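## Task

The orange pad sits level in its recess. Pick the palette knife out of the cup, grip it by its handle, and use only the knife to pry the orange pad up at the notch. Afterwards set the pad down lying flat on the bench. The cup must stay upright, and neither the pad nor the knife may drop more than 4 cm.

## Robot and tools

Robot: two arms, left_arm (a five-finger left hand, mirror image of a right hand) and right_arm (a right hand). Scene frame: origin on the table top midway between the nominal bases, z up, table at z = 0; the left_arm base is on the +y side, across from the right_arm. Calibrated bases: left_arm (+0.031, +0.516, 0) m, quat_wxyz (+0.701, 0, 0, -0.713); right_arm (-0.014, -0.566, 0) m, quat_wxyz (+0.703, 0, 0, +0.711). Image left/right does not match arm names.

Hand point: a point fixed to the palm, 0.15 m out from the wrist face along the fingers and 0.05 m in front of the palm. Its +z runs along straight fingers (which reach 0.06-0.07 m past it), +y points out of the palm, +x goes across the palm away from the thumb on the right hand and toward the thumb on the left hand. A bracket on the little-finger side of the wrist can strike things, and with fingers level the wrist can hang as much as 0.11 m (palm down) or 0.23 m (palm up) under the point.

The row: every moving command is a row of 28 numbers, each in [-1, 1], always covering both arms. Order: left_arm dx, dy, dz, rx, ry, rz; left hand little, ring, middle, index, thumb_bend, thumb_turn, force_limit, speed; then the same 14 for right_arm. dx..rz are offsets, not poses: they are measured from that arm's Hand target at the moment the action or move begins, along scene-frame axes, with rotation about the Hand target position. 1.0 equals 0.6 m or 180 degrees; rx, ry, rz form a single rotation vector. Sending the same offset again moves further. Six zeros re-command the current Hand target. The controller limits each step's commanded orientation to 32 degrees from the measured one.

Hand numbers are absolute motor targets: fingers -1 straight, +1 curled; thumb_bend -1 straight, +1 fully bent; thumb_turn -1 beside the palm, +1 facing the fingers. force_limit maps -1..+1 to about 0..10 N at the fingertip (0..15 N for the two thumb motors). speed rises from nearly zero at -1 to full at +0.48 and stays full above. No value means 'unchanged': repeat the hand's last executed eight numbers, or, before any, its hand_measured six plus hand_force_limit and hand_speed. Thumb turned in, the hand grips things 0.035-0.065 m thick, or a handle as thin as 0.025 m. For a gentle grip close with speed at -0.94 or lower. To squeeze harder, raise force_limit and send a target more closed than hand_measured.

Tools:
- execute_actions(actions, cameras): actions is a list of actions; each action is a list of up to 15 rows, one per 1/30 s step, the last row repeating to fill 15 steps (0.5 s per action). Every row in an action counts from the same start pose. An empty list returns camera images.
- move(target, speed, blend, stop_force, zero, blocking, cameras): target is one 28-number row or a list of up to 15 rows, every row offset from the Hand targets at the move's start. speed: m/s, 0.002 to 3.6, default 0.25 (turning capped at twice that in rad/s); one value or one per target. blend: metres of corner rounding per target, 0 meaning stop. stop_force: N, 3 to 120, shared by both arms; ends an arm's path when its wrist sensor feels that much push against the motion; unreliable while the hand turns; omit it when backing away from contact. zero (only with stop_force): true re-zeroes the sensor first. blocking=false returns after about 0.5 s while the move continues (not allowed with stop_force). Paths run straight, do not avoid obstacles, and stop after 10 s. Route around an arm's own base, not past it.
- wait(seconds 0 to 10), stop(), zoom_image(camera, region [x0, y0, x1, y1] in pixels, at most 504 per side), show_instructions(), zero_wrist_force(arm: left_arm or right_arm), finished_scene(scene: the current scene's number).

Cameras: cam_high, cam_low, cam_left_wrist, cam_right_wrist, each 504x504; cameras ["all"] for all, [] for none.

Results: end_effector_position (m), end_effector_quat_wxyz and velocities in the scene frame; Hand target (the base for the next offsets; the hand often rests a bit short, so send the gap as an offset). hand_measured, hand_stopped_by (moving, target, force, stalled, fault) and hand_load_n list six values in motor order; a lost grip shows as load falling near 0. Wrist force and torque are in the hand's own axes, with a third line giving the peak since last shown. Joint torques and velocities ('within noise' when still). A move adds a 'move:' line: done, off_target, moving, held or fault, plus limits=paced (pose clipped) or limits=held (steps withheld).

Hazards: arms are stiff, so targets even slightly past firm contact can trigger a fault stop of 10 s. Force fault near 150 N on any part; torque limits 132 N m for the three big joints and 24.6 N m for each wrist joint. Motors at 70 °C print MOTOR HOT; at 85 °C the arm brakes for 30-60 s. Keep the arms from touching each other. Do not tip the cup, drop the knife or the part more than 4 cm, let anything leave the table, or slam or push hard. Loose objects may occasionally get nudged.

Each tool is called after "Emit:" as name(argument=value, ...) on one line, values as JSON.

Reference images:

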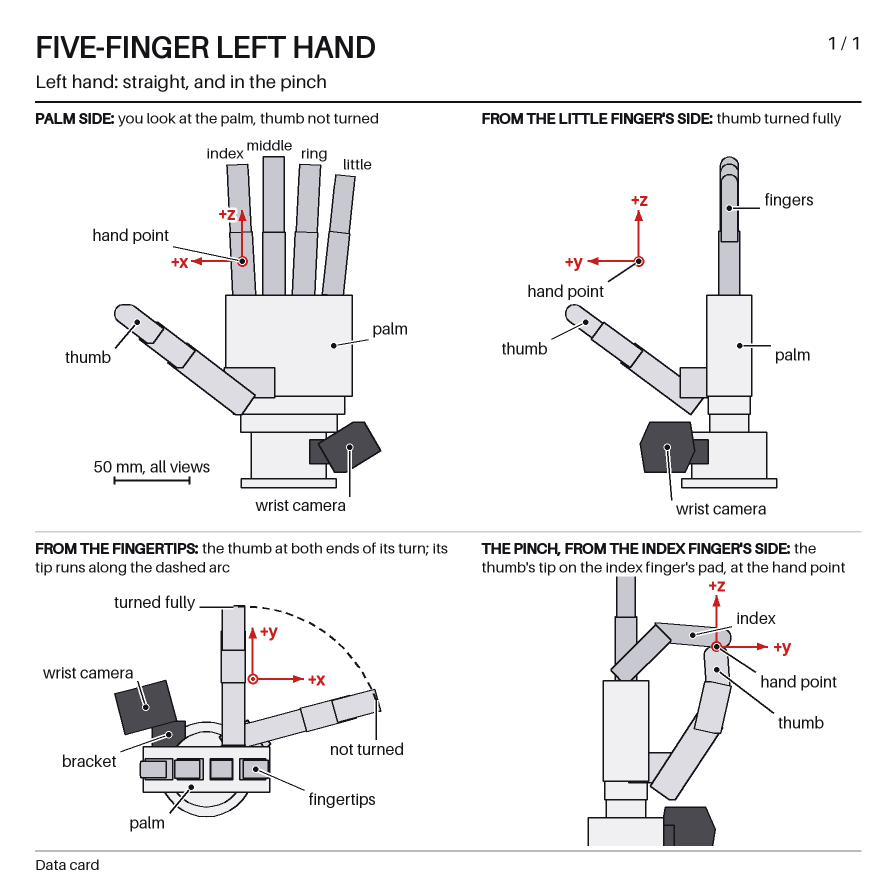

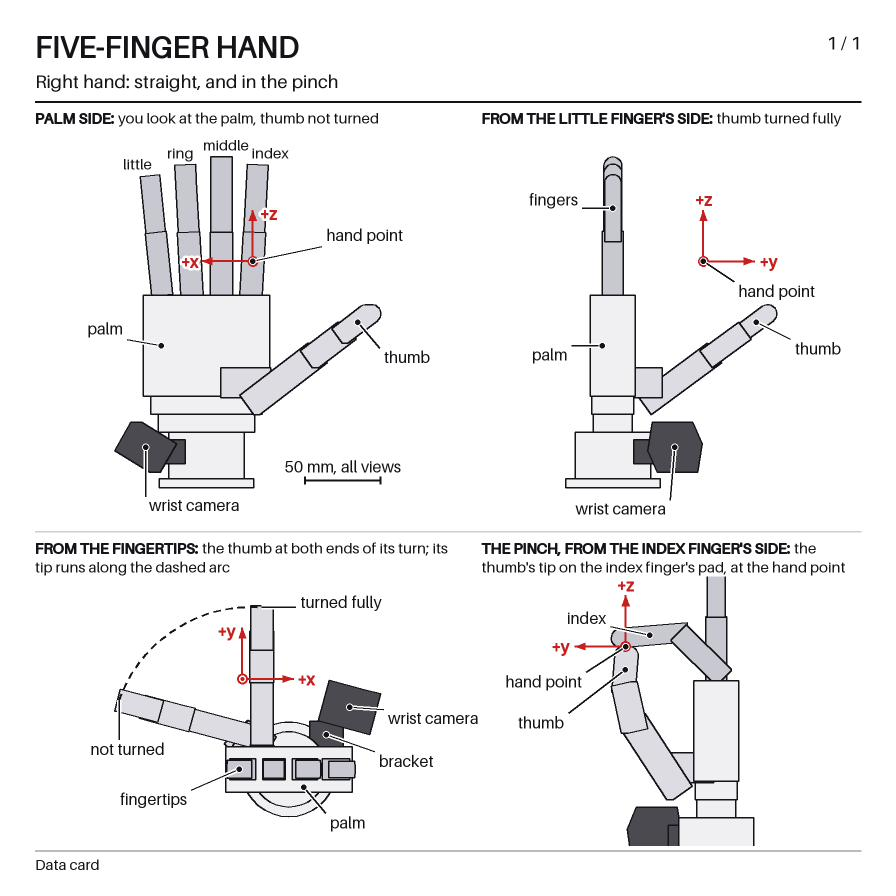

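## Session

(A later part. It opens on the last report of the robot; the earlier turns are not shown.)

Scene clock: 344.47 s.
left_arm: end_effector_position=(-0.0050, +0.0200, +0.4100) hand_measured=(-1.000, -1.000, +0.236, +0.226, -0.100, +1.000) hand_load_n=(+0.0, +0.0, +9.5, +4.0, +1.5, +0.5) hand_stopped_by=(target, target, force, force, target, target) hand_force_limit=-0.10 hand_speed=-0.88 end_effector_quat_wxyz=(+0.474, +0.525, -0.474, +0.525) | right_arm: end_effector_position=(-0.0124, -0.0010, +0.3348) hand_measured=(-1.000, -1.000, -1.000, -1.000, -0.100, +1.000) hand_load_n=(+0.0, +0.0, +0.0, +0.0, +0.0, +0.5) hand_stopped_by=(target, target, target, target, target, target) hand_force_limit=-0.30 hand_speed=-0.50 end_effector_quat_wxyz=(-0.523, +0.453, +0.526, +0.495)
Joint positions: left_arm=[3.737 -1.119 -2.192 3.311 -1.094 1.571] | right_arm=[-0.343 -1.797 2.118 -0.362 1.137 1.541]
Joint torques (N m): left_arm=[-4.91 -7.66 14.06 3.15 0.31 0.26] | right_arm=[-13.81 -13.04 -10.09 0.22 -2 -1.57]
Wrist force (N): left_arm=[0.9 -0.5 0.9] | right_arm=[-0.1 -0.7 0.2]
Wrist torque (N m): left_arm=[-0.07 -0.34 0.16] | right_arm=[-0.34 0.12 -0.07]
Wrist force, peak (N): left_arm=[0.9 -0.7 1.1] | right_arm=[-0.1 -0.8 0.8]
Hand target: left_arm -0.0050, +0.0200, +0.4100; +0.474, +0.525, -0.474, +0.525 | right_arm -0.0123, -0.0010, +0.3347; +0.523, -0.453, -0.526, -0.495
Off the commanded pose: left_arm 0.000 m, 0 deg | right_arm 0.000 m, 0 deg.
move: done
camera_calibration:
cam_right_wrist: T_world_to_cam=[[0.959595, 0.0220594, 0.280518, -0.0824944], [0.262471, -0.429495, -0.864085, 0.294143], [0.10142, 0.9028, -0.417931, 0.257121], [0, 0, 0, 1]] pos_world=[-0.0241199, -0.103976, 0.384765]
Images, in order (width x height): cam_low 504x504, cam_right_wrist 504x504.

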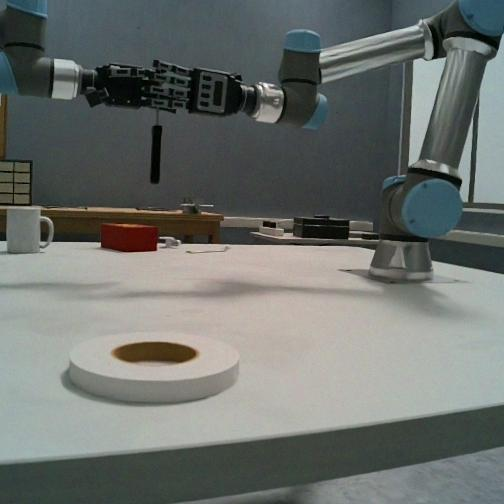

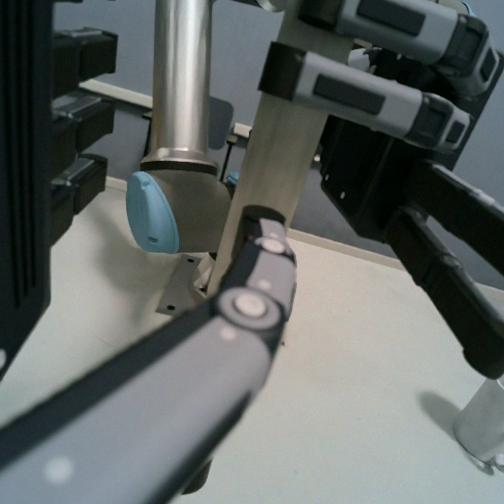

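Emit:
move(target=[[0,0,0,0,0,0,-1,-1,0.5,0.5,-0.1,1,-0.1,-0.88,-0.0021,0.0199,0.0007,0,0,0,-1,-1,-1,-1,-0.1,1,-0.3,-0.5]], speed=0.04, cameras=["cam_low","cam_right_wrist"])

Emit:
zoom_image(camera="cam_right_wrist", region=[180, 80, 380, 280])

Emit:
zoom_image(camera="cam_low", region=[100, 50, 240, 200])

Scene clock: 358.30 s.
left_arm: end_effector_position=(-0.0050, +0.0200, +0.4100) hand_measured=(-1.000, -1.000, +0.236, +0.226, -0.100, +1.000) hand_load_n=(+0.0, +0.0, +9.5, +4.0, +1.5, +0.5) hand_stopped_by=(target, target, force, force, target, target) hand_force_limit=-0.10 hand_speed=-0.88 end_effector_quat_wxyz=(+0.474, +0.525, -0.474, +0.525) | right_arm: end_effector_position=(-0.0136, +0.0111, +0.3353) hand_measured=(-1.000, -1.000, -1.000, -1.000, -0.100, +1.000) hand_load_n=(+0.0, +0.0, +0.0, +0.0, +0.0, +0.5) hand_stopped_by=(target, target, target, target, target, target) hand_force_limit=-0.30 hand_speed=-0.50 end_effector_quat_wxyz=(-0.523, +0.453, +0.526, +0.495)
Joint positions: left_arm=[3.737 -1.119 -2.192 3.311 -1.094 1.571] | right_arm=[-0.325 -1.762 2.09 -0.369 1.155 1.54]
Joint torques (N m): left_arm=[-4.28 -6.34 13.75 3.07 0.51 -0.19] | right_arm=[-12.63 -23.92 -7.47 -0.33 -1.78 -2.37]
Wrist force (N): left_arm=[0.8 -0.5 1.0] | right_arm=[-0.3 -0.9 0.1]
Wrist torque (N m): left_arm=[-0.07 -0.33 0.16] | right_arm=[-0.38 0.13 -0.10]
Wrist force, peak (N): left_arm=[1.1 -0.6 1.2] | right_arm=[-0.2 -0.9 0.4]
Hand target: left_arm -0.0050, +0.0200, +0.4100; +0.474, +0.525, -0.474, +0.525 | right_arm -0.0135, +0.0109, +0.3352; +0.523, -0.453, -0.526, -0.495
Off the commanded pose: left_arm 0.000 m, 0 deg | right_arm 0.000 m, 0 deg.
move: done
camera_calibration:
cam_right_wrist: T_world_to_cam=[[0.959615, 0.0218952, 0.280464, -0.0817437], [0.262359, -0.429443, -0.864145, 0.300112], [0.101522, 0.902829, -0.417844, 0.246499], [0, 0, 0, 1]] pos_world=[-0.02532, -0.0918757, 0.385265]
Images, in order (width x height): cam_low 504x504, cam_right_wrist 504x504.

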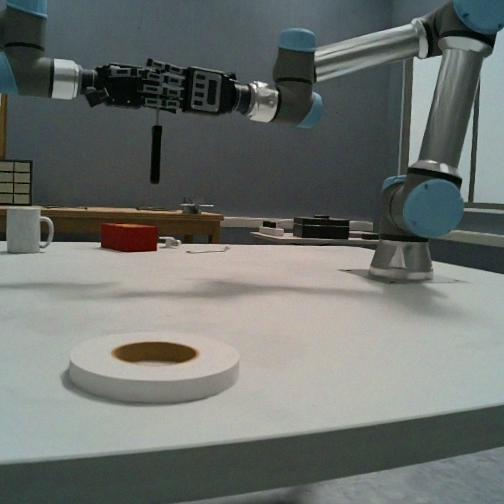

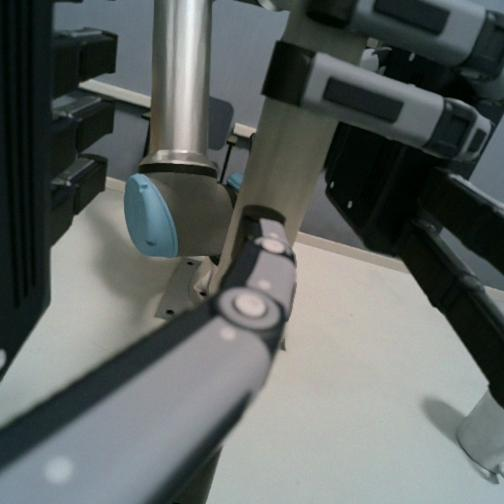

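Scaled by 2.520 from the camera's 504x504 image, which has a finer 720x720 frame.

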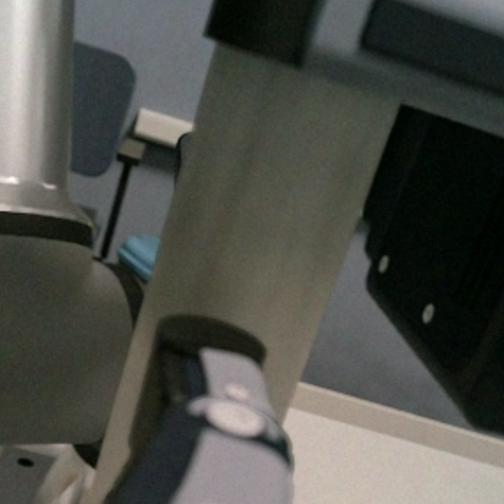

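Scaled by 3.360 from the camera's 504x504 image, which has a finer 720x720 frame.

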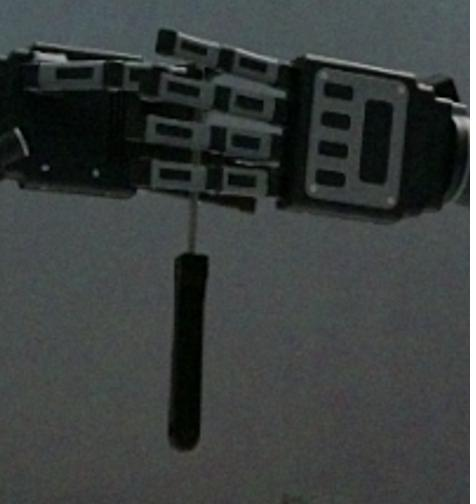

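Emit:
move(target=[[0,0,0,0,0,0,-1,-1,0.5,0.5,-0.1,1,-0.1,-0.88,-0.001,0.0099,0.0004,0,0,0,-1,-1,-0.15,-0.15,-0.1,1,-0.3,-0.5]], speed=0.03)

Emit:
move(target=[[0,0,0,0,0,0,-1,-1,0.5,0.5,-0.1,1,-0.1,-0.88,0,0,0,0,0,0,-1,-1,-0.15,-0.15,0.05,1,-0.88,-0.92]], cameras=["cam_low","cam_right_wrist"])

Emit:
zoom_image(camera="cam_right_wrist", region=[180, 80, 380, 280])

Scene clock: 363.23 s.
left_arm: end_effector_position=(-0.0050, +0.0200, +0.4100) hand_measured=(-1.000, -1.000, +0.236, +0.226, -0.100, +1.000) hand_load_n=(+0.0, +0.0, +9.5, +4.0, +1.5, +0.5) hand_stopped_by=(target, target, force, force, target, target) hand_force_limit=-0.10 hand_speed=-0.88 end_effector_quat_wxyz=(+0.474, +0.525, -0.474, +0.525) | right_arm: end_effector_position=(-0.0142, +0.0169, +0.3354) hand_measured=(-1.000, -1.000, -0.150, -0.150, -0.100, +1.000) hand_load_n=(+0.0, +0.0, +0.0, +0.0, +0.0, +0.0) hand_stopped_by=(target, target, target, target, target, target) hand_force_limit=-0.30 hand_speed=-0.50 end_effector_quat_wxyz=(-0.523, +0.453, +0.526, +0.495)
Joint positions: left_arm=[3.737 -1.119 -2.192 3.311 -1.094 1.571] | right_arm=[-0.317 -1.746 2.077 -0.372 1.162 1.54]
Joint torques (N m): left_arm=[-2.73 -7.51 15.22 3.23 0.4 -0.28] | right_arm=[-8.05 -25.84 -7.56 -0.81 -1.61 -2.74]
Wrist force (N): left_arm=[0.8 -0.6 0.9] | right_arm=[-0.1 -0.9 -0.1]
Wrist torque (N m): left_arm=[-0.09 -0.33 0.16] | right_arm=[-0.37 0.10 -0.09]
Wrist force, peak (N): left_arm=[1.1 -0.7 1.1] | right_arm=[-0.3 -1.1 0.3]
Hand target: left_arm -0.0050, +0.0200, +0.4100; +0.474, +0.525, -0.474, +0.525 | right_arm -0.0141, +0.0169, +0.3354; +0.523, -0.453, -0.526, -0.495
Off the commanded pose: left_arm 0.000 m, 0 deg | right_arm 0.000 m, 0 deg.
move: done

Scene clock: 364.77 s.
left_arm: end_effector_position=(-0.0050, +0.0200, +0.4100) hand_measured=(-1.000, -1.000, +0.236, +0.226, -0.100, +1.000) hand_load_n=(+0.0, +0.0, +9.5, +3.5, +1.5, +0.0) hand_stopped_by=(target, target, force, force, target, target) hand_force_limit=-0.10 hand_speed=-0.88 end_effector_quat_wxyz=(+0.474, +0.525, -0.474, +0.525) | right_arm: end_effector_position=(-0.0141, +0.0169, +0.3354) hand_measured=(-1.000, -1.000, -0.150, -0.150, +0.050, +1.000) hand_load_n=(+0.5, +0.0, +0.0, +0.0, +0.0, +0.5) hand_stopped_by=(target, target, target, target, target, target) hand_force_limit=-0.88 hand_speed=-0.92 end_effector_quat_wxyz=(-0.523, +0.453, +0.526, +0.495)
Joint positions: left_arm=[3.737 -1.119 -2.192 3.311 -1.094 1.571] | right_arm=[-0.317 -1.746 2.077 -0.372 1.162 1.54]
Joint torques (N m): left_arm=[-3.57 -8.3 15.66 2.98 0.59 -0.51] | right_arm=[-12.35 -26.74 -7.94 0.04 -1.85 -1.96]
Wrist force (N): left_arm=[0.9 -0.6 0.8] | right_arm=[-0.3 -0.7 0.1]
Wrist torque (N m): left_arm=[-0.07 -0.35 0.16] | right_arm=[-0.35 0.14 -0.10]
Wrist force, peak (N): left_arm=[1.0 -0.8 1.0] | right_arm=[-0.3 -1.1 -0.1]
Hand target: left_arm -0.0050, +0.0200, +0.4100; +0.474, +0.525, -0.474, +0.525 | right_arm -0.0141, +0.0169, +0.3354; +0.523, -0.453, -0.526, -0.495
Off the commanded pose: left_arm 0.000 m, 0 deg | right_arm 0.000 m, 0 deg.
move: done
camera_calibration:
cam_right_wrist: T_world_to_cam=[[0.95964, 0.0219172, 0.280377, -0.081287], [0.262269, -0.429639, -0.864075, 0.302801], [0.101523, 0.902735, -0.418047, 0.241436], [0, 0, 0, 1]] pos_world=[-0.0259202, -0.0860759, 0.385365]
Images, in order (width x height): cam_low 504x504, cam_right_wrist 504x504.

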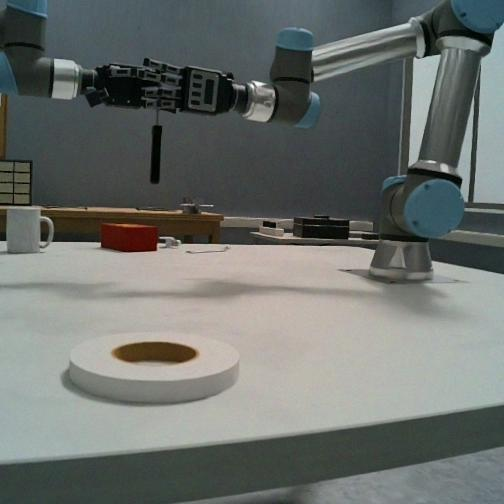

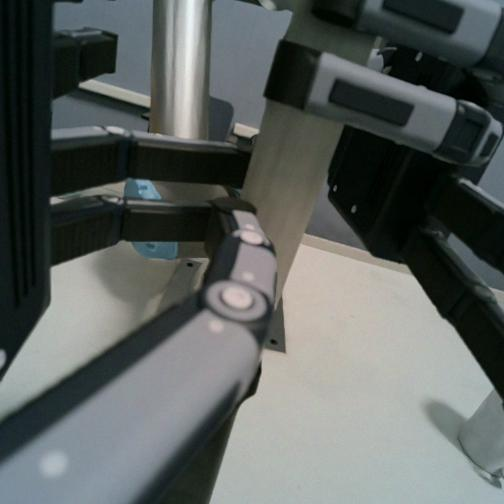

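Scaled by 2.520 from the camera's 504x504 image, which has a finer 720x720 frame.

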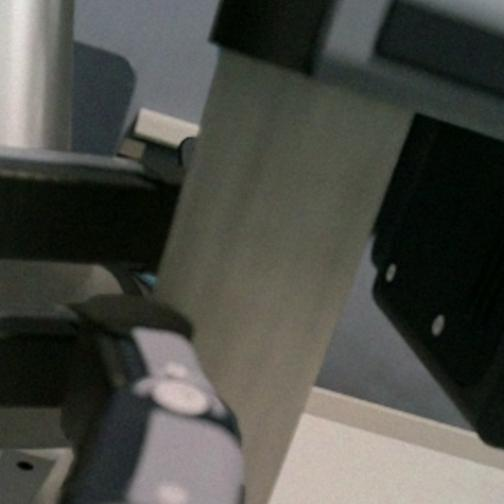

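Emit:
move(target=[[0,0,0,0,0,0,-1,-1,0.5,0.5,-0.1,1,-0.1,-0.88,0,0,0,0,0,0,-1,-1,-0.15,-0.15,-0.1,1,-0.88,-0.6]])

Emit:
move(target=[[0,0,0,0,0,0,-1,-1,0.5,0.5,-0.1,1,-0.1,-0.88,-0.0009,0.0083,0.0003,0,0,0,-1,-1,-0.15,-0.15,-0.1,1,-0.88,-0.6]], speed=0.02, cameras=["cam_low","cam_right_wrist"])

Emit:
zoom_image(camera="cam_right_wrist", region=[180, 80, 380, 280])

Scene clock: 367.83 s.
left_arm: end_effector_position=(-0.0050, +0.0200, +0.4100) hand_measured=(-1.000, -1.000, +0.236, +0.226, -0.100, +1.000) hand_load_n=(+0.0, +0.0, +9.5, +4.0, +1.5, +0.5) hand_stopped_by=(target, target, force, force, target, target) hand_force_limit=-0.10 hand_speed=-0.88 end_effector_quat_wxyz=(+0.474, +0.525, -0.474, +0.525) | right_arm: end_effector_position=(-0.0141, +0.0169, +0.3354) hand_measured=(-1.000, -1.000, -0.150, -0.150, -0.100, +1.000) hand_load_n=(+0.0, +0.0, +0.0, +0.0, +0.0, +0.5) hand_stopped_by=(target, target, target, target, target, target) hand_force_limit=-0.88 hand_speed=-0.60 end_effector_quat_wxyz=(-0.523, +0.453, +0.526, +0.495)
Joint positions: left_arm=[3.737 -1.119 -2.192 3.311 -1.094 1.571] | right_arm=[-0.317 -1.746 2.077 -0.372 1.162 1.54]
Joint torques (N m): left_arm=[-0.85 -7.7 16.26 3.15 0.85 -0.51] | right_arm=[-12.14 -24.74 -8.19 -0.07 -1.66 -1.51]
Wrist force (N): left_arm=[0.7 -0.5 0.9] | right_arm=[-0.1 -0.9 0.2]
Wrist torque (N m): left_arm=[-0.07 -0.32 0.15] | right_arm=[-0.38 0.10 -0.10]
Wrist force, peak (N): left_arm=[0.8 -0.9 0.9] | right_arm=[-0.3 -1.1 0.1]
Hand target: left_arm -0.0050, +0.0200, +0.4100; +0.474, +0.525, -0.474, +0.525 | right_arm -0.0141, +0.0169, +0.3354; +0.523, -0.453, -0.526, -0.495
Off the commanded pose: left_arm 0.000 m, 0 deg | right_arm 0.000 m, 0 deg.
move: done

Scene clock: 368.53 s.
left_arm: end_effector_position=(-0.0050, +0.0200, +0.4100) hand_measured=(-1.000, -1.000, +0.236, +0.226, -0.100, +1.000) hand_load_n=(+0.0, +0.0, +9.0, +4.5, +1.5, +0.5) hand_stopped_by=(target, target, force, force, target, target) hand_force_limit=-0.10 hand_speed=-0.88 end_effector_quat_wxyz=(+0.474, +0.525, -0.474, +0.525) | right_arm: end_effector_position=(-0.0147, +0.0220, +0.3356) hand_measured=(-1.000, -1.000, -0.150, -0.150, -0.100, +1.000) hand_load_n=(+0.0, +0.0, +0.0, +0.0, +0.0, +0.0) hand_stopped_by=(target, target, target, target, target, target) hand_force_limit=-0.88 hand_speed=-0.60 end_effector_quat_wxyz=(-0.523, +0.453, +0.526, +0.495)
Joint positions: left_arm=[3.737 -1.119 -2.192 3.311 -1.094 1.571] | right_arm=[-0.311 -1.732 2.065 -0.374 1.169 1.539]
Joint torques (N m): left_arm=[-1.94 -8.28 15.72 3.32 0.87 -0.64] | right_arm=[2.33 -25.43 -18.31 -2.1 0.6 -2.59]
Wrist force (N): left_arm=[0.9 -0.6 0.2] | right_arm=[-0.3 -1.0 -0.6]
Wrist torque (N m): left_arm=[-0.07 -0.36 0.16] | right_arm=[-0.38 0.16 -0.13]
Wrist force, peak (N): left_arm=[0.9 -0.7 0.9] | right_arm=[-0.4 -1.1 -0.7]
Hand target: left_arm -0.0050, +0.0200, +0.4100; +0.474, +0.525, -0.474, +0.525 | right_arm -0.0147, +0.0218, +0.3356; +0.523, -0.453, -0.526, -0.495
Off the commanded pose: left_arm 0.000 m, 0 deg | right_arm 0.000 m, 0 deg.
move: done
camera_calibration:
cam_right_wrist: T_world_to_cam=[[0.95964, 0.0219172, 0.280377, -0.0809751], [0.262269, -0.429639, -0.864075, 0.305296], [0.101523, 0.902735, -0.418047, 0.236966], [0, 0, 0, 1]] pos_world=[-0.0264202, -0.0809759, 0.385565]
Images, in order (width x height): cam_low 504x504, cam_right_wrist 504x504.

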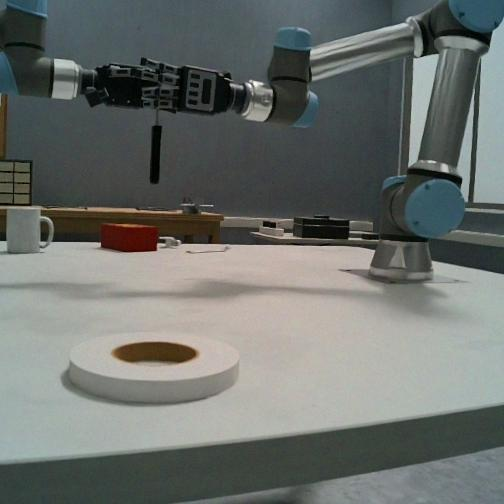

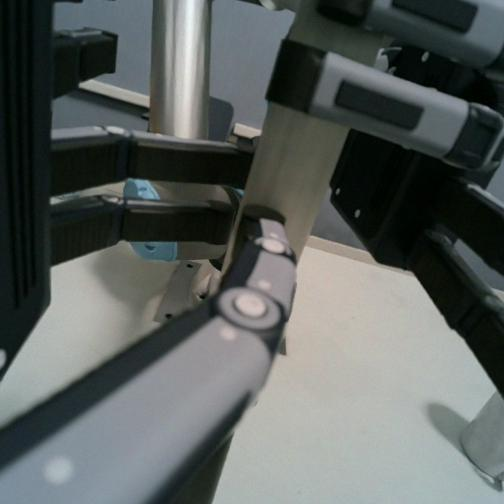

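Scaled by 2.520 from the camera's 504x504 image, which has a finer 720x720 frame.

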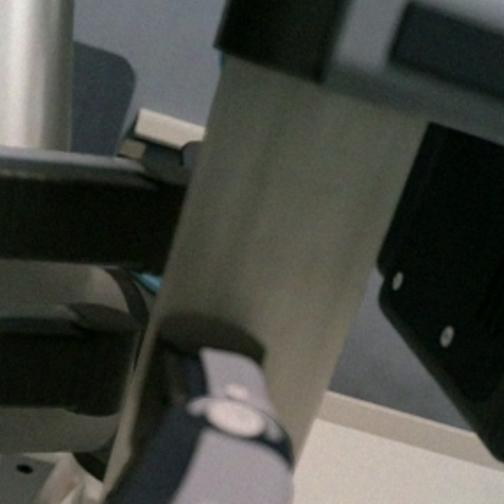

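Emit:
move(target=[[0,0,0,0,0,0,-1,-1,0.5,0.5,-0.1,1,-0.1,-0.88,0,0,0,0,0,0,-1,-1,0.5,0.5,-0.1,1,-0.3,-0.9]], cameras=["cam_low","cam_right_wrist"])

Emit:
zoom_image(camera="cam_right_wrist", region=[180, 80, 380, 280])

Scene clock: 372.43 s.
left_arm: end_effector_position=(-0.0050, +0.0200, +0.4100) hand_measured=(-1.000, -1.000, +0.236, +0.226, -0.100, +1.000) hand_load_n=(+0.0, +0.0, +10.5, +4.0, +1.5, +0.5) hand_stopped_by=(target, target, force, force, target, target) hand_force_limit=-0.10 hand_speed=-0.88 end_effector_quat_wxyz=(+0.474, +0.525, -0.474, +0.525) | right_arm: end_effector_position=(-0.0147, +0.0218, +0.3356) hand_measured=(-1.000, -1.000, +0.220, +0.230, -0.100, +1.000) hand_load_n=(+0.0, +0.0, +7.0, +4.0, +1.5, +0.5) hand_stopped_by=(target, target, force, force, target, target) hand_force_limit=-0.30 hand_speed=-0.90 end_effector_quat_wxyz=(-0.523, +0.453, +0.526, +0.495)
Joint positions: left_arm=[3.737 -1.119 -2.192 3.311 -1.094 1.571] | right_arm=[-0.311 -1.732 2.065 -0.374 1.169 1.539]
Joint torques (N m): left_arm=[0.17 -8.68 16.48 3.01 0.98 -0.88] | right_arm=[-11.51 -27.06 -8.34 -0.17 -1.84 -0.76]
Wrist force (N): left_arm=[0.9 -0.6 2.2] | right_arm=[-0.3 -1.0 1.5]
Wrist torque (N m): left_arm=[-0.05 -0.29 0.17] | right_arm=[-0.37 0.08 -0.11]
Wrist force, peak (N): left_arm=[0.7 -0.6 3.1] | right_arm=[-0.4 -0.9 1.9]
Hand target: left_arm -0.0050, +0.0200, +0.4100; +0.474, +0.525, -0.474, +0.525 | right_arm -0.0147, +0.0218, +0.3356; +0.523, -0.453, -0.526, -0.495
Off the commanded pose: left_arm 0.000 m, 0 deg | right_arm 0.000 m, 0 deg.
move: done
camera_calibration:
cam_right_wrist: T_world_to_cam=[[0.95964, 0.0219172, 0.280377, -0.0809729], [0.262269, -0.429639, -0.864075, 0.305253], [0.101523, 0.902735, -0.418047, 0.237057], [0, 0, 0, 1]] pos_world=[-0.0264202, -0.0810759, 0.385565]
Images, in order (width x height): cam_low 504x504, cam_right_wrist 504x504.

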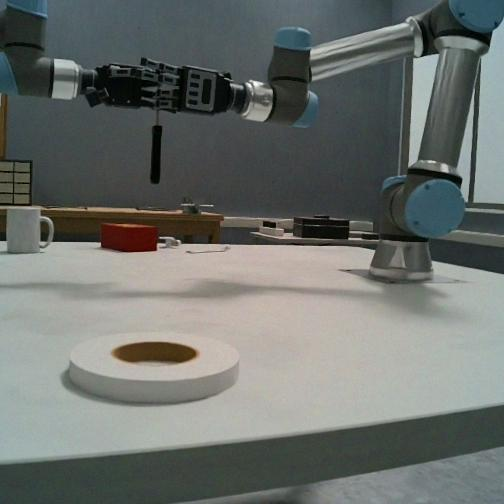

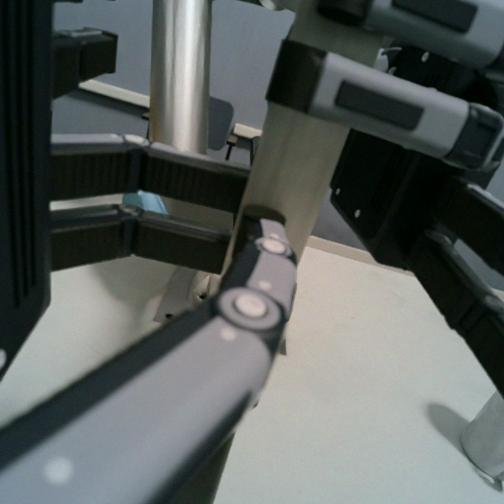

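Scaled by 2.520 from the camera's 504x504 image, which has a finer 720x720 frame.

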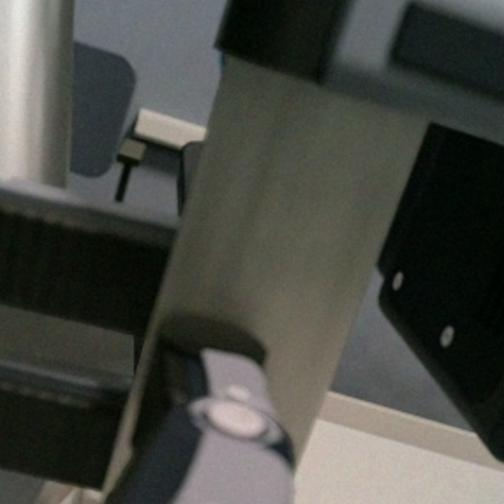

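Emit:
move(target=[[0,0,0,0,0,0,-1,-1,-1,-1,-0.2,1,-0.1,-0.6,0,0,0,0,0,0,-1,-1,0.5,0.5,-0.1,1,-0.3,-0.9]], cameras=["cam_low"])

Emit:
zoom_image(camera="cam_low", region=[100, 50, 240, 200])

Scene clock: 384.80 s.
left_arm: end_effector_position=(-0.0050, +0.0200, +0.4100) hand_measured=(-1.000, -1.000, -1.000, -1.000, -0.200, +1.000) hand_load_n=(+0.0, -0.5, +0.0, +0.0, +0.0, +0.0) hand_stopped_by=(target, target, target, target, target, target) hand_force_limit=-0.10 hand_speed=-0.60 end_effector_quat_wxyz=(+0.474, +0.525, -0.474, +0.525) | right_arm: end_effector_position=(-0.0147, +0.0218, +0.3356) hand_measured=(-1.000, -1.000, +0.220, +0.230, -0.100, +1.000) hand_load_n=(+0.0, +0.0, +4.0, +6.0, +1.5, +0.0) hand_stopped_by=(target, target, force, force, target, target) hand_force_limit=-0.30 hand_speed=-0.90 end_effector_quat_wxyz=(-0.523, +0.453, +0.526, +0.495)
Joint positions: left_arm=[3.737 -1.119 -2.192 3.311 -1.094 1.571] | right_arm=[-0.311 -1.732 2.065 -0.374 1.169 1.539]
Joint torques (N m): left_arm=[1.71 -7.31 18.92 0.39 1.51 -1.59] | right_arm=[-10.88 -25.92 -8.59 -0.8 -1.69 1.96]
Wrist force (N): left_arm=[1.4 -0.6 1.0] | right_arm=[-1.2 -0.9 -0.2]
Wrist torque (N m): left_arm=[-0.09 -0.32 0.15] | right_arm=[-0.35 0.19 -0.13]
Wrist force, peak (N): left_arm=[1.2 -0.7 2.7] | right_arm=[-0.7 -1.1 1.7]
Hand target: left_arm -0.0050, +0.0200, +0.4100; +0.474, +0.525, -0.474, +0.525 | right_arm -0.0147, +0.0218, +0.3356; +0.523, -0.453, -0.526, -0.495
Off the commanded pose: left_arm 0.000 m, 0 deg | right_arm 0.000 m, 0 deg.
move: done
Images, in order (width x height): cam_low 504x504.

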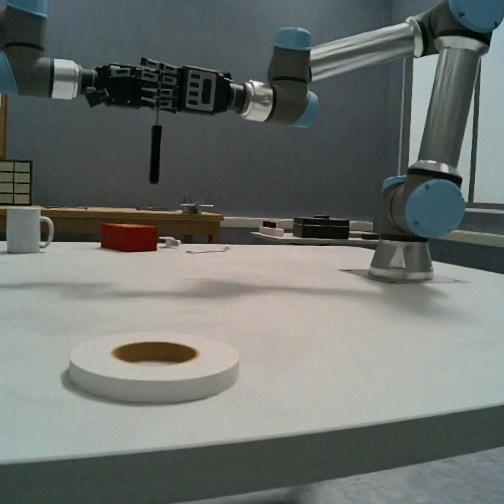

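Scaled by 3.360 from the camera's 504x504 image, which has a finer 720x720 frame.

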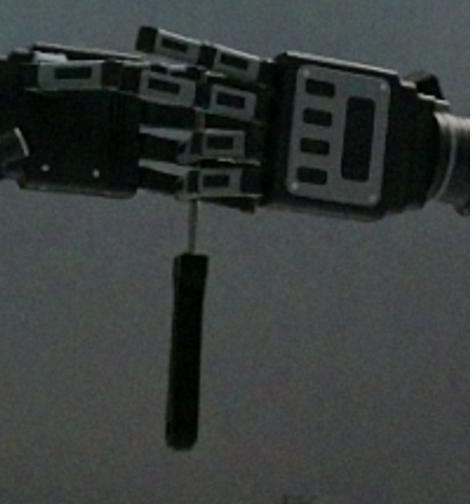

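Emit:
move(target=[[-0.0108,0.1078,0,0,0,0,-1,-1,-1,-1,-0.2,1,-0.1,-0.6,0,0,0,0,0,0,-1,-1,0.5,0.5,-0.1,1,-0.3,-0.9],[-0.0017,0.1167,-0.21,0.0134,-0.006,0,-1,-1,-1,-1,-0.2,1,-0.1,-0.6,0,0,0,0,0,0,-1,-1,0.5,0.5,-0.1,1,-0.3,-0.9]], speed=0.12, blend=0.01, cameras=["cam_low","cam_left_wrist"])

Emit:
zoom_image(camera="cam_low", region=[80, 50, 240, 210])

Emit:
zoom_image(camera="cam_left_wrist", region=[80, 0, 480, 400])

Scene clock: 389.47 s.
left_arm: end_effector_position=(-0.0059, +0.0900, +0.2840) hand_measured=(-1.000, -1.000, -1.000, -1.000, -0.200, +1.000) hand_load_n=(+0.0, +0.0, +0.0, +0.0, +0.0, -0.5) hand_stopped_by=(target, target, target, target, target, target) hand_force_limit=-0.10 hand_speed=-0.60 end_effector_quat_wxyz=(+0.458, +0.530, -0.489, +0.520) | right_arm: end_effector_position=(-0.0147, +0.0218, +0.3356) hand_measured=(-1.000, -1.000, +0.220, +0.230, -0.100, +1.000) hand_load_n=(+0.0, +0.0, +4.5, +6.0, +1.5, +0.5) hand_stopped_by=(target, target, force, force, target, target) hand_force_limit=-0.30 hand_speed=-0.90 end_effector_quat_wxyz=(-0.523, +0.453, +0.526, +0.495)
Joint positions: left_arm=[4.046 -0.925 -2.575 3.444 -0.787 1.634] | right_arm=[-0.311 -1.732 2.065 -0.374 1.169 1.539]
Joint torques (N m): left_arm=[-12.8 -0.28 11.81 2.36 -0.21 -2.41] | right_arm=[-9.64 -25.22 -9.17 -0.82 -1.59 1.9]
Wrist force (N): left_arm=[1.1 -0.4 0.9] | right_arm=[-1.0 -0.9 0.1]
Wrist torque (N m): left_arm=[-0.07 -0.30 0.15] | right_arm=[-0.37 0.16 -0.12]
Wrist force, peak (N): left_arm=[1.5 -0.5 2.1] | right_arm=[-1.0 -1.3 -0.2]
Hand target: left_arm -0.0060, +0.0900, +0.2840; +0.458, +0.529, -0.489, +0.520 | right_arm -0.0147, +0.0218, +0.3356; +0.523, -0.453, -0.526, -0.495
Off the commanded pose: left_arm 0.000 m, 0 deg | right_arm 0.000 m, 0 deg.
move: done
camera_calibration:
cam_left_wrist: T_world_to_cam=[[0.941565, 0.0634986, 0.330791, -0.0899052], [-0.325812, 0.420821, 0.846614, -0.276498], [-0.085445, -0.904918, 0.416919, 0.0775941], [0, 0, 0, 1]] pos_world=[0.00119511, 0.192282, 0.231477]
Images, in order (width x height): cam_low 504x504, cam_left_wrist 504x504.

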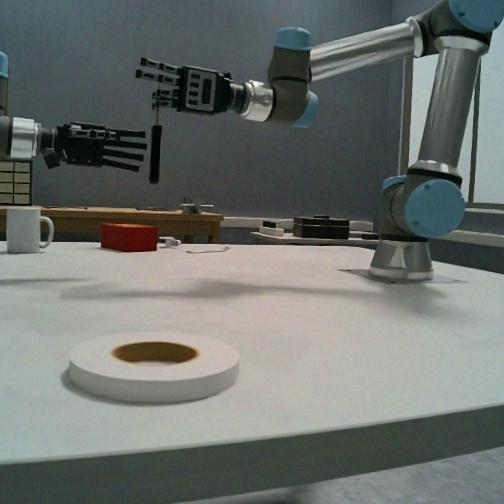

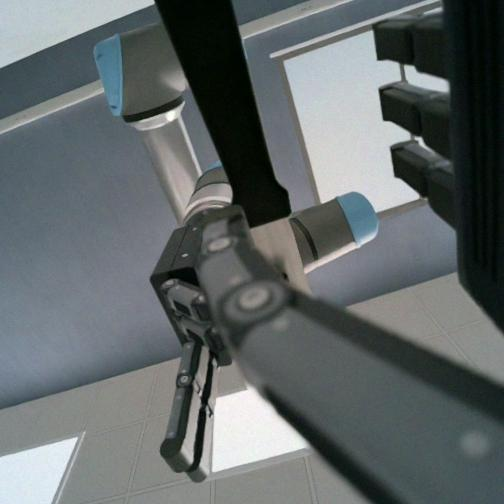

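Scaled by 3.150 from the camera's 504x504 image, which has a finer 720x720 frame.

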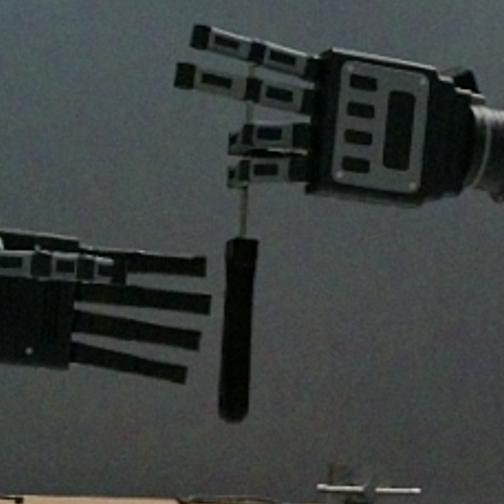

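Scaled by 1.260 from the camera's 504x504 image, which has a finer 720x720 frame.

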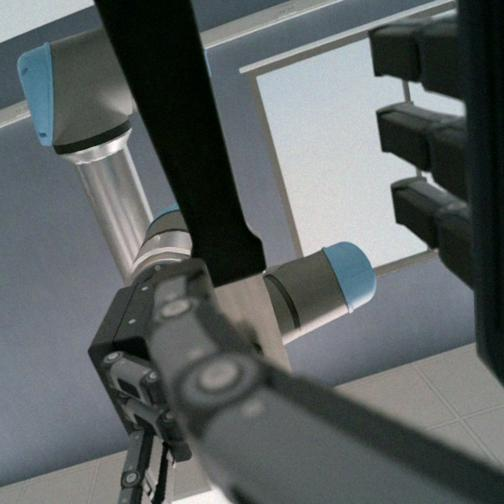

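Emit:
move(target=[[0.0081,-0.1091,-0.0158,0,0,0,-1,-1,-1,-1,-0.45,1,-0.1,-0.6,0,0,0,0,0,0,-1,-1,0.5,0.5,-0.1,1,-0.3,-0.9]], speed=0.06, cameras=["cam_low","cam_left_wrist"])

Emit:
zoom_image(camera="cam_low", region=[80, 50, 240, 210])

Emit:
zoom_image(camera="cam_left_wrist", region=[80, 0, 480, 400])

Scene clock: 403.70 s.
left_arm: end_effector_position=(-0.0012, +0.0246, +0.2746) hand_measured=(-1.000, -1.000, -1.000, -1.000, -0.450, +1.000) hand_load_n=(+0.0, +0.0, +0.0, +0.0, +0.0, +0.0) hand_stopped_by=(target, target, target, target, target, target) hand_force_limit=-0.10 hand_speed=-0.60 end_effector_quat_wxyz=(+0.458, +0.529, -0.489, +0.520) | right_arm: end_effector_position=(-0.0147, +0.0218, +0.3356) hand_measured=(-1.000, -1.000, +0.220, +0.230, -0.100, +1.000) hand_load_n=(+0.0, +0.0, +4.0, +6.0, +1.5, +0.5) hand_stopped_by=(target, target, force, force, target, target) hand_force_limit=-0.30 hand_speed=-0.90 end_effector_quat_wxyz=(-0.523, +0.453, +0.526, +0.495)
Joint positions: left_arm=[3.771 -1.257 -2.456 3.667 -1.061 1.617] | right_arm=[-0.311 -1.732 2.065 -0.374 1.169 1.539]
Joint torques (N m): left_arm=[8.77 -2.36 8.87 0.83 0.8 -1.4] | right_arm=[-10.59 -25.65 -9.58 -0.98 -1.49 1.77]
Wrist force (N): left_arm=[1.4 -0.7 0.7] | right_arm=[-1.0 -1.1 -0.3]
Wrist torque (N m): left_arm=[-0.10 -0.32 0.18] | right_arm=[-0.38 0.17 -0.12]
Wrist force, peak (N): left_arm=[1.6 -0.7 1.0] | right_arm=[-1.2 -1.1 -0.1]
Hand target: left_arm -0.0011, +0.0246, +0.2745; +0.458, +0.529, -0.489, +0.520 | right_arm -0.0147, +0.0218, +0.3356; +0.523, -0.453, -0.526, -0.495
Off the commanded pose: left_arm 0.000 m, 0 deg | right_arm 0.000 m, 0 deg.
move: done
camera_calibration:
cam_left_wrist: T_world_to_cam=[[0.941572, 0.0632773, 0.330815, -0.0870065], [-0.325716, 0.421106, 0.84651, -0.239373], [-0.0857434, -0.904802, 0.417112, 0.0226272], [0, 0, 0, 1]] pos_world=[0.00589534, 0.12678, 0.221977]
Images, in order (width x height): cam_low 504x504, cam_left_wrist 504x504.

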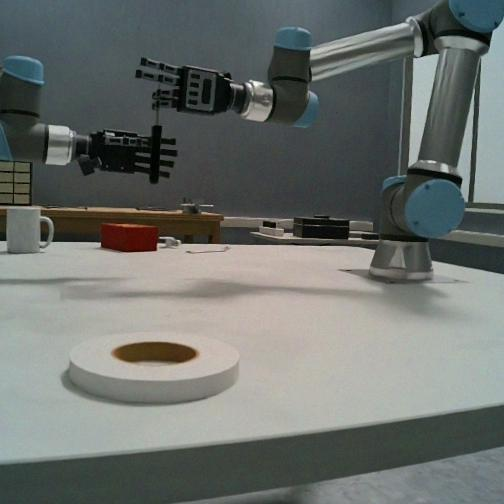

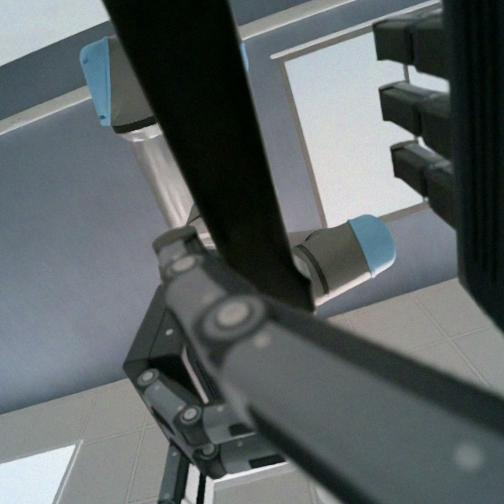

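Scaled by 3.150 from the camera's 504x504 image, which has a finer 720x720 frame.

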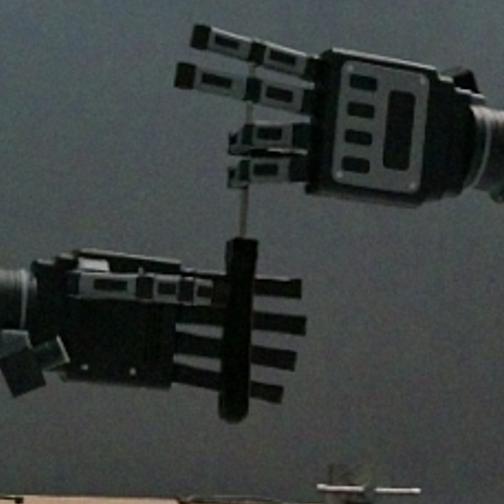

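Scaled by 1.260 from the camera's 504x504 image, which has a finer 720x720 frame.

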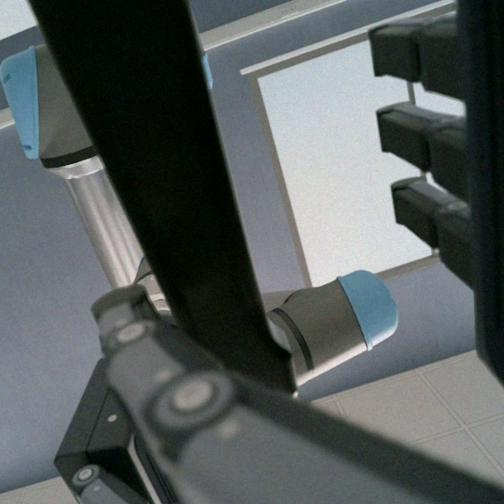

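Emit:
move(target=[[0.0013,-0.0126,-0.0005,0,0,0,-1,-1,-1,-1,-0.45,1,-0.1,-0.6,0,0,0,0,0,0,-1,-1,0.5,0.5,-0.1,1,-0.3,-0.9]], speed=0.04)

Emit:
move(target=[[0,0,0,0,0,0,-0.3,-0.3,-0.3,-0.3,-0.1,1,-0.88,-0.8,0,0,0,0,0,0,-1,-1,0.5,0.5,-0.1,1,-0.3,-0.9]], cameras=["cam_low","cam_left_wrist"])

Emit:
zoom_image(camera="cam_low", region=[80, 50, 240, 210])

Emit:
zoom_image(camera="cam_left_wrist", region=[80, 0, 480, 400])

Scene clock: 409.30 s.
left_arm: end_effector_position=(-0.0004, +0.0169, +0.2743) hand_measured=(-1.000, -1.000, -1.000, -1.000, -0.450, +1.000) hand_load_n=(+0.0, +0.0, +0.0, +0.0, +0.0, -0.5) hand_stopped_by=(target, target, target, target, target, target) hand_force_limit=-0.10 hand_speed=-0.60 end_effector_quat_wxyz=(+0.458, +0.529, -0.489, +0.520) | right_arm: end_effector_position=(-0.0147, +0.0218, +0.3356) hand_measured=(-1.000, -1.000, +0.220, +0.230, -0.100, +1.000) hand_load_n=(+0.0, +0.0, +4.0, +6.0, +1.5, +0.5) hand_stopped_by=(target, target, force, force, target, target) hand_force_limit=-0.30 hand_speed=-0.90 end_effector_quat_wxyz=(-0.523, +0.453, +0.526, +0.495)
Joint positions: left_arm=[3.753 -1.286 -2.439 3.68 -1.079 1.616] | right_arm=[-0.311 -1.732 2.065 -0.374 1.169 1.539]
Joint torques (N m): left_arm=[11.32 15.48 6.98 0.06 2.26 -2.65] | right_arm=[-9.68 -26.12 -10.05 -1.23 -1.55 1.66]
Wrist force (N): left_arm=[1.4 -0.8 0.8] | right_arm=[-1.0 -0.8 0.0]
Wrist torque (N m): left_arm=[-0.12 -0.32 0.18] | right_arm=[-0.35 0.16 -0.12]
Wrist force, peak (N): left_arm=[1.6 -0.7 1.0] | right_arm=[-1.2 -1.1 0.1]
Hand target: left_arm -0.0003, +0.0170, +0.2742; +0.458, +0.529, -0.489, +0.520 | right_arm -0.0147, +0.0218, +0.3356; +0.523, -0.453, -0.526, -0.495
Off the commanded pose: left_arm 0.000 m, 0 deg | right_arm 0.000 m, 0 deg.
move: done

Scene clock: 410.83 s.
left_arm: end_effector_position=(-0.0003, +0.0170, +0.2742) hand_measured=(-0.300, -0.300, -0.300, -0.300, -0.414, +1.000) hand_load_n=(+0.0, +0.0, +0.0, +0.0, +1.0, +0.0) hand_stopped_by=(target, target, target, target, force, target) hand_force_limit=-0.88 hand_speed=-0.80 end_effector_quat_wxyz=(+0.458, +0.530, -0.489, +0.520) | right_arm: end_effector_position=(-0.0147, +0.0218, +0.3356) hand_measured=(-1.000, -1.000, +0.220, +0.230, -0.100, +1.000) hand_load_n=(+0.0, +0.0, +4.5, +5.0, +1.5, +0.5) hand_stopped_by=(target, target, force, force, target, target) hand_force_limit=-0.30 hand_speed=-0.90 end_effector_quat_wxyz=(-0.523, +0.453, +0.526, +0.495)
Joint positions: left_arm=[3.753 -1.286 -2.439 3.679 -1.079 1.616] | right_arm=[-0.311 -1.732 2.065 -0.374 1.169 1.539]
Joint torques (N m): left_arm=[12.79 16.01 6.34 -0.2 0.23 -0.49] | right_arm=[-10.68 -25.04 -9.8 -1.47 -1.48 1.71]
Wrist force (N): left_arm=[1.3 0.5 1.0] | right_arm=[-1.0 0.0 -0.3]
Wrist torque (N m): left_arm=[-0.05 -0.32 0.17] | right_arm=[-0.33 0.16 -0.18]
Wrist force, peak (N): left_arm=[1.3 -0.5 1.2] | right_arm=[-1.1 -1.1 -0.1]
Hand target: left_arm -0.0003, +0.0170, +0.2742; +0.458, +0.529, -0.489, +0.520 | right_arm -0.0147, +0.0218, +0.3356; +0.523, -0.453, -0.526, -0.495
Off the commanded pose: left_arm 0.000 m, 0 deg | right_arm 0.000 m, 0 deg.
move: done
camera_calibration:
cam_left_wrist: T_world_to_cam=[[0.941552, 0.06346, 0.330836, -0.0873063], [-0.325823, 0.420964, 0.846539, -0.235657], [-0.0855484, -0.904855, 0.417036, 0.016066], [0, 0, 0, 1]] pos_world=[0.0067953, 0.119281, 0.221677]
Images, in order (width x height): cam_low 504x504, cam_left_wrist 504x504.

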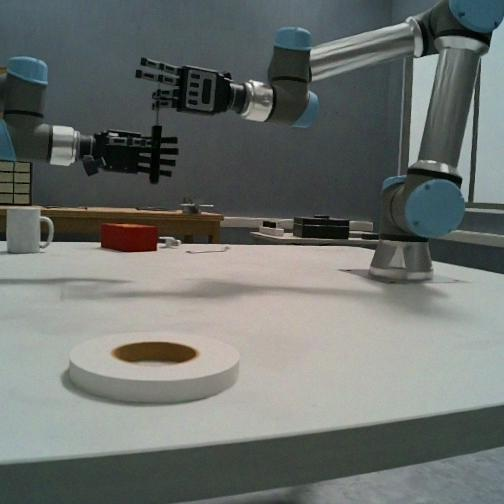

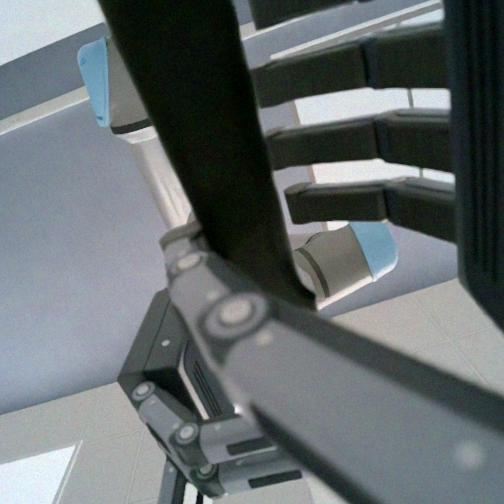

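Scaled by 3.150 from the camera's 504x504 image, which has a finer 720x720 frame.

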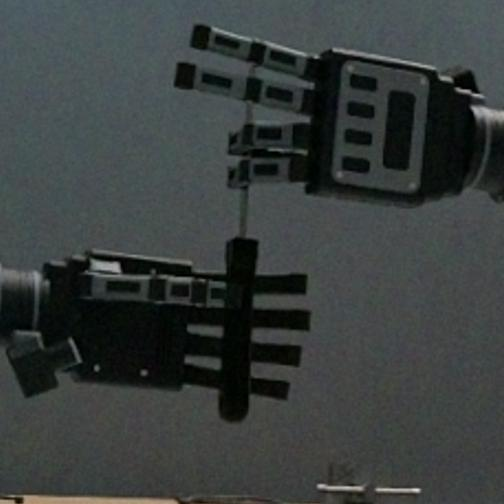

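Scaled by 1.260 from the camera's 504x504 image, which has a finer 720x720 frame.

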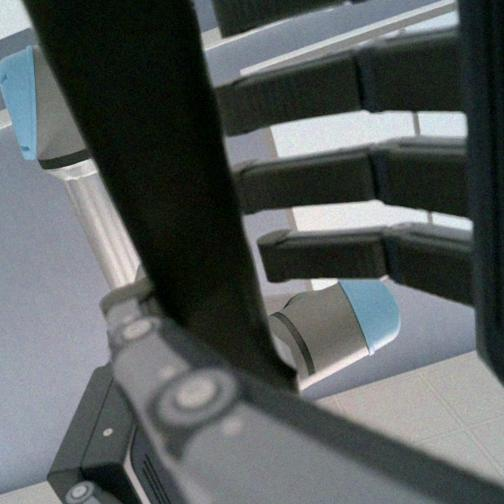

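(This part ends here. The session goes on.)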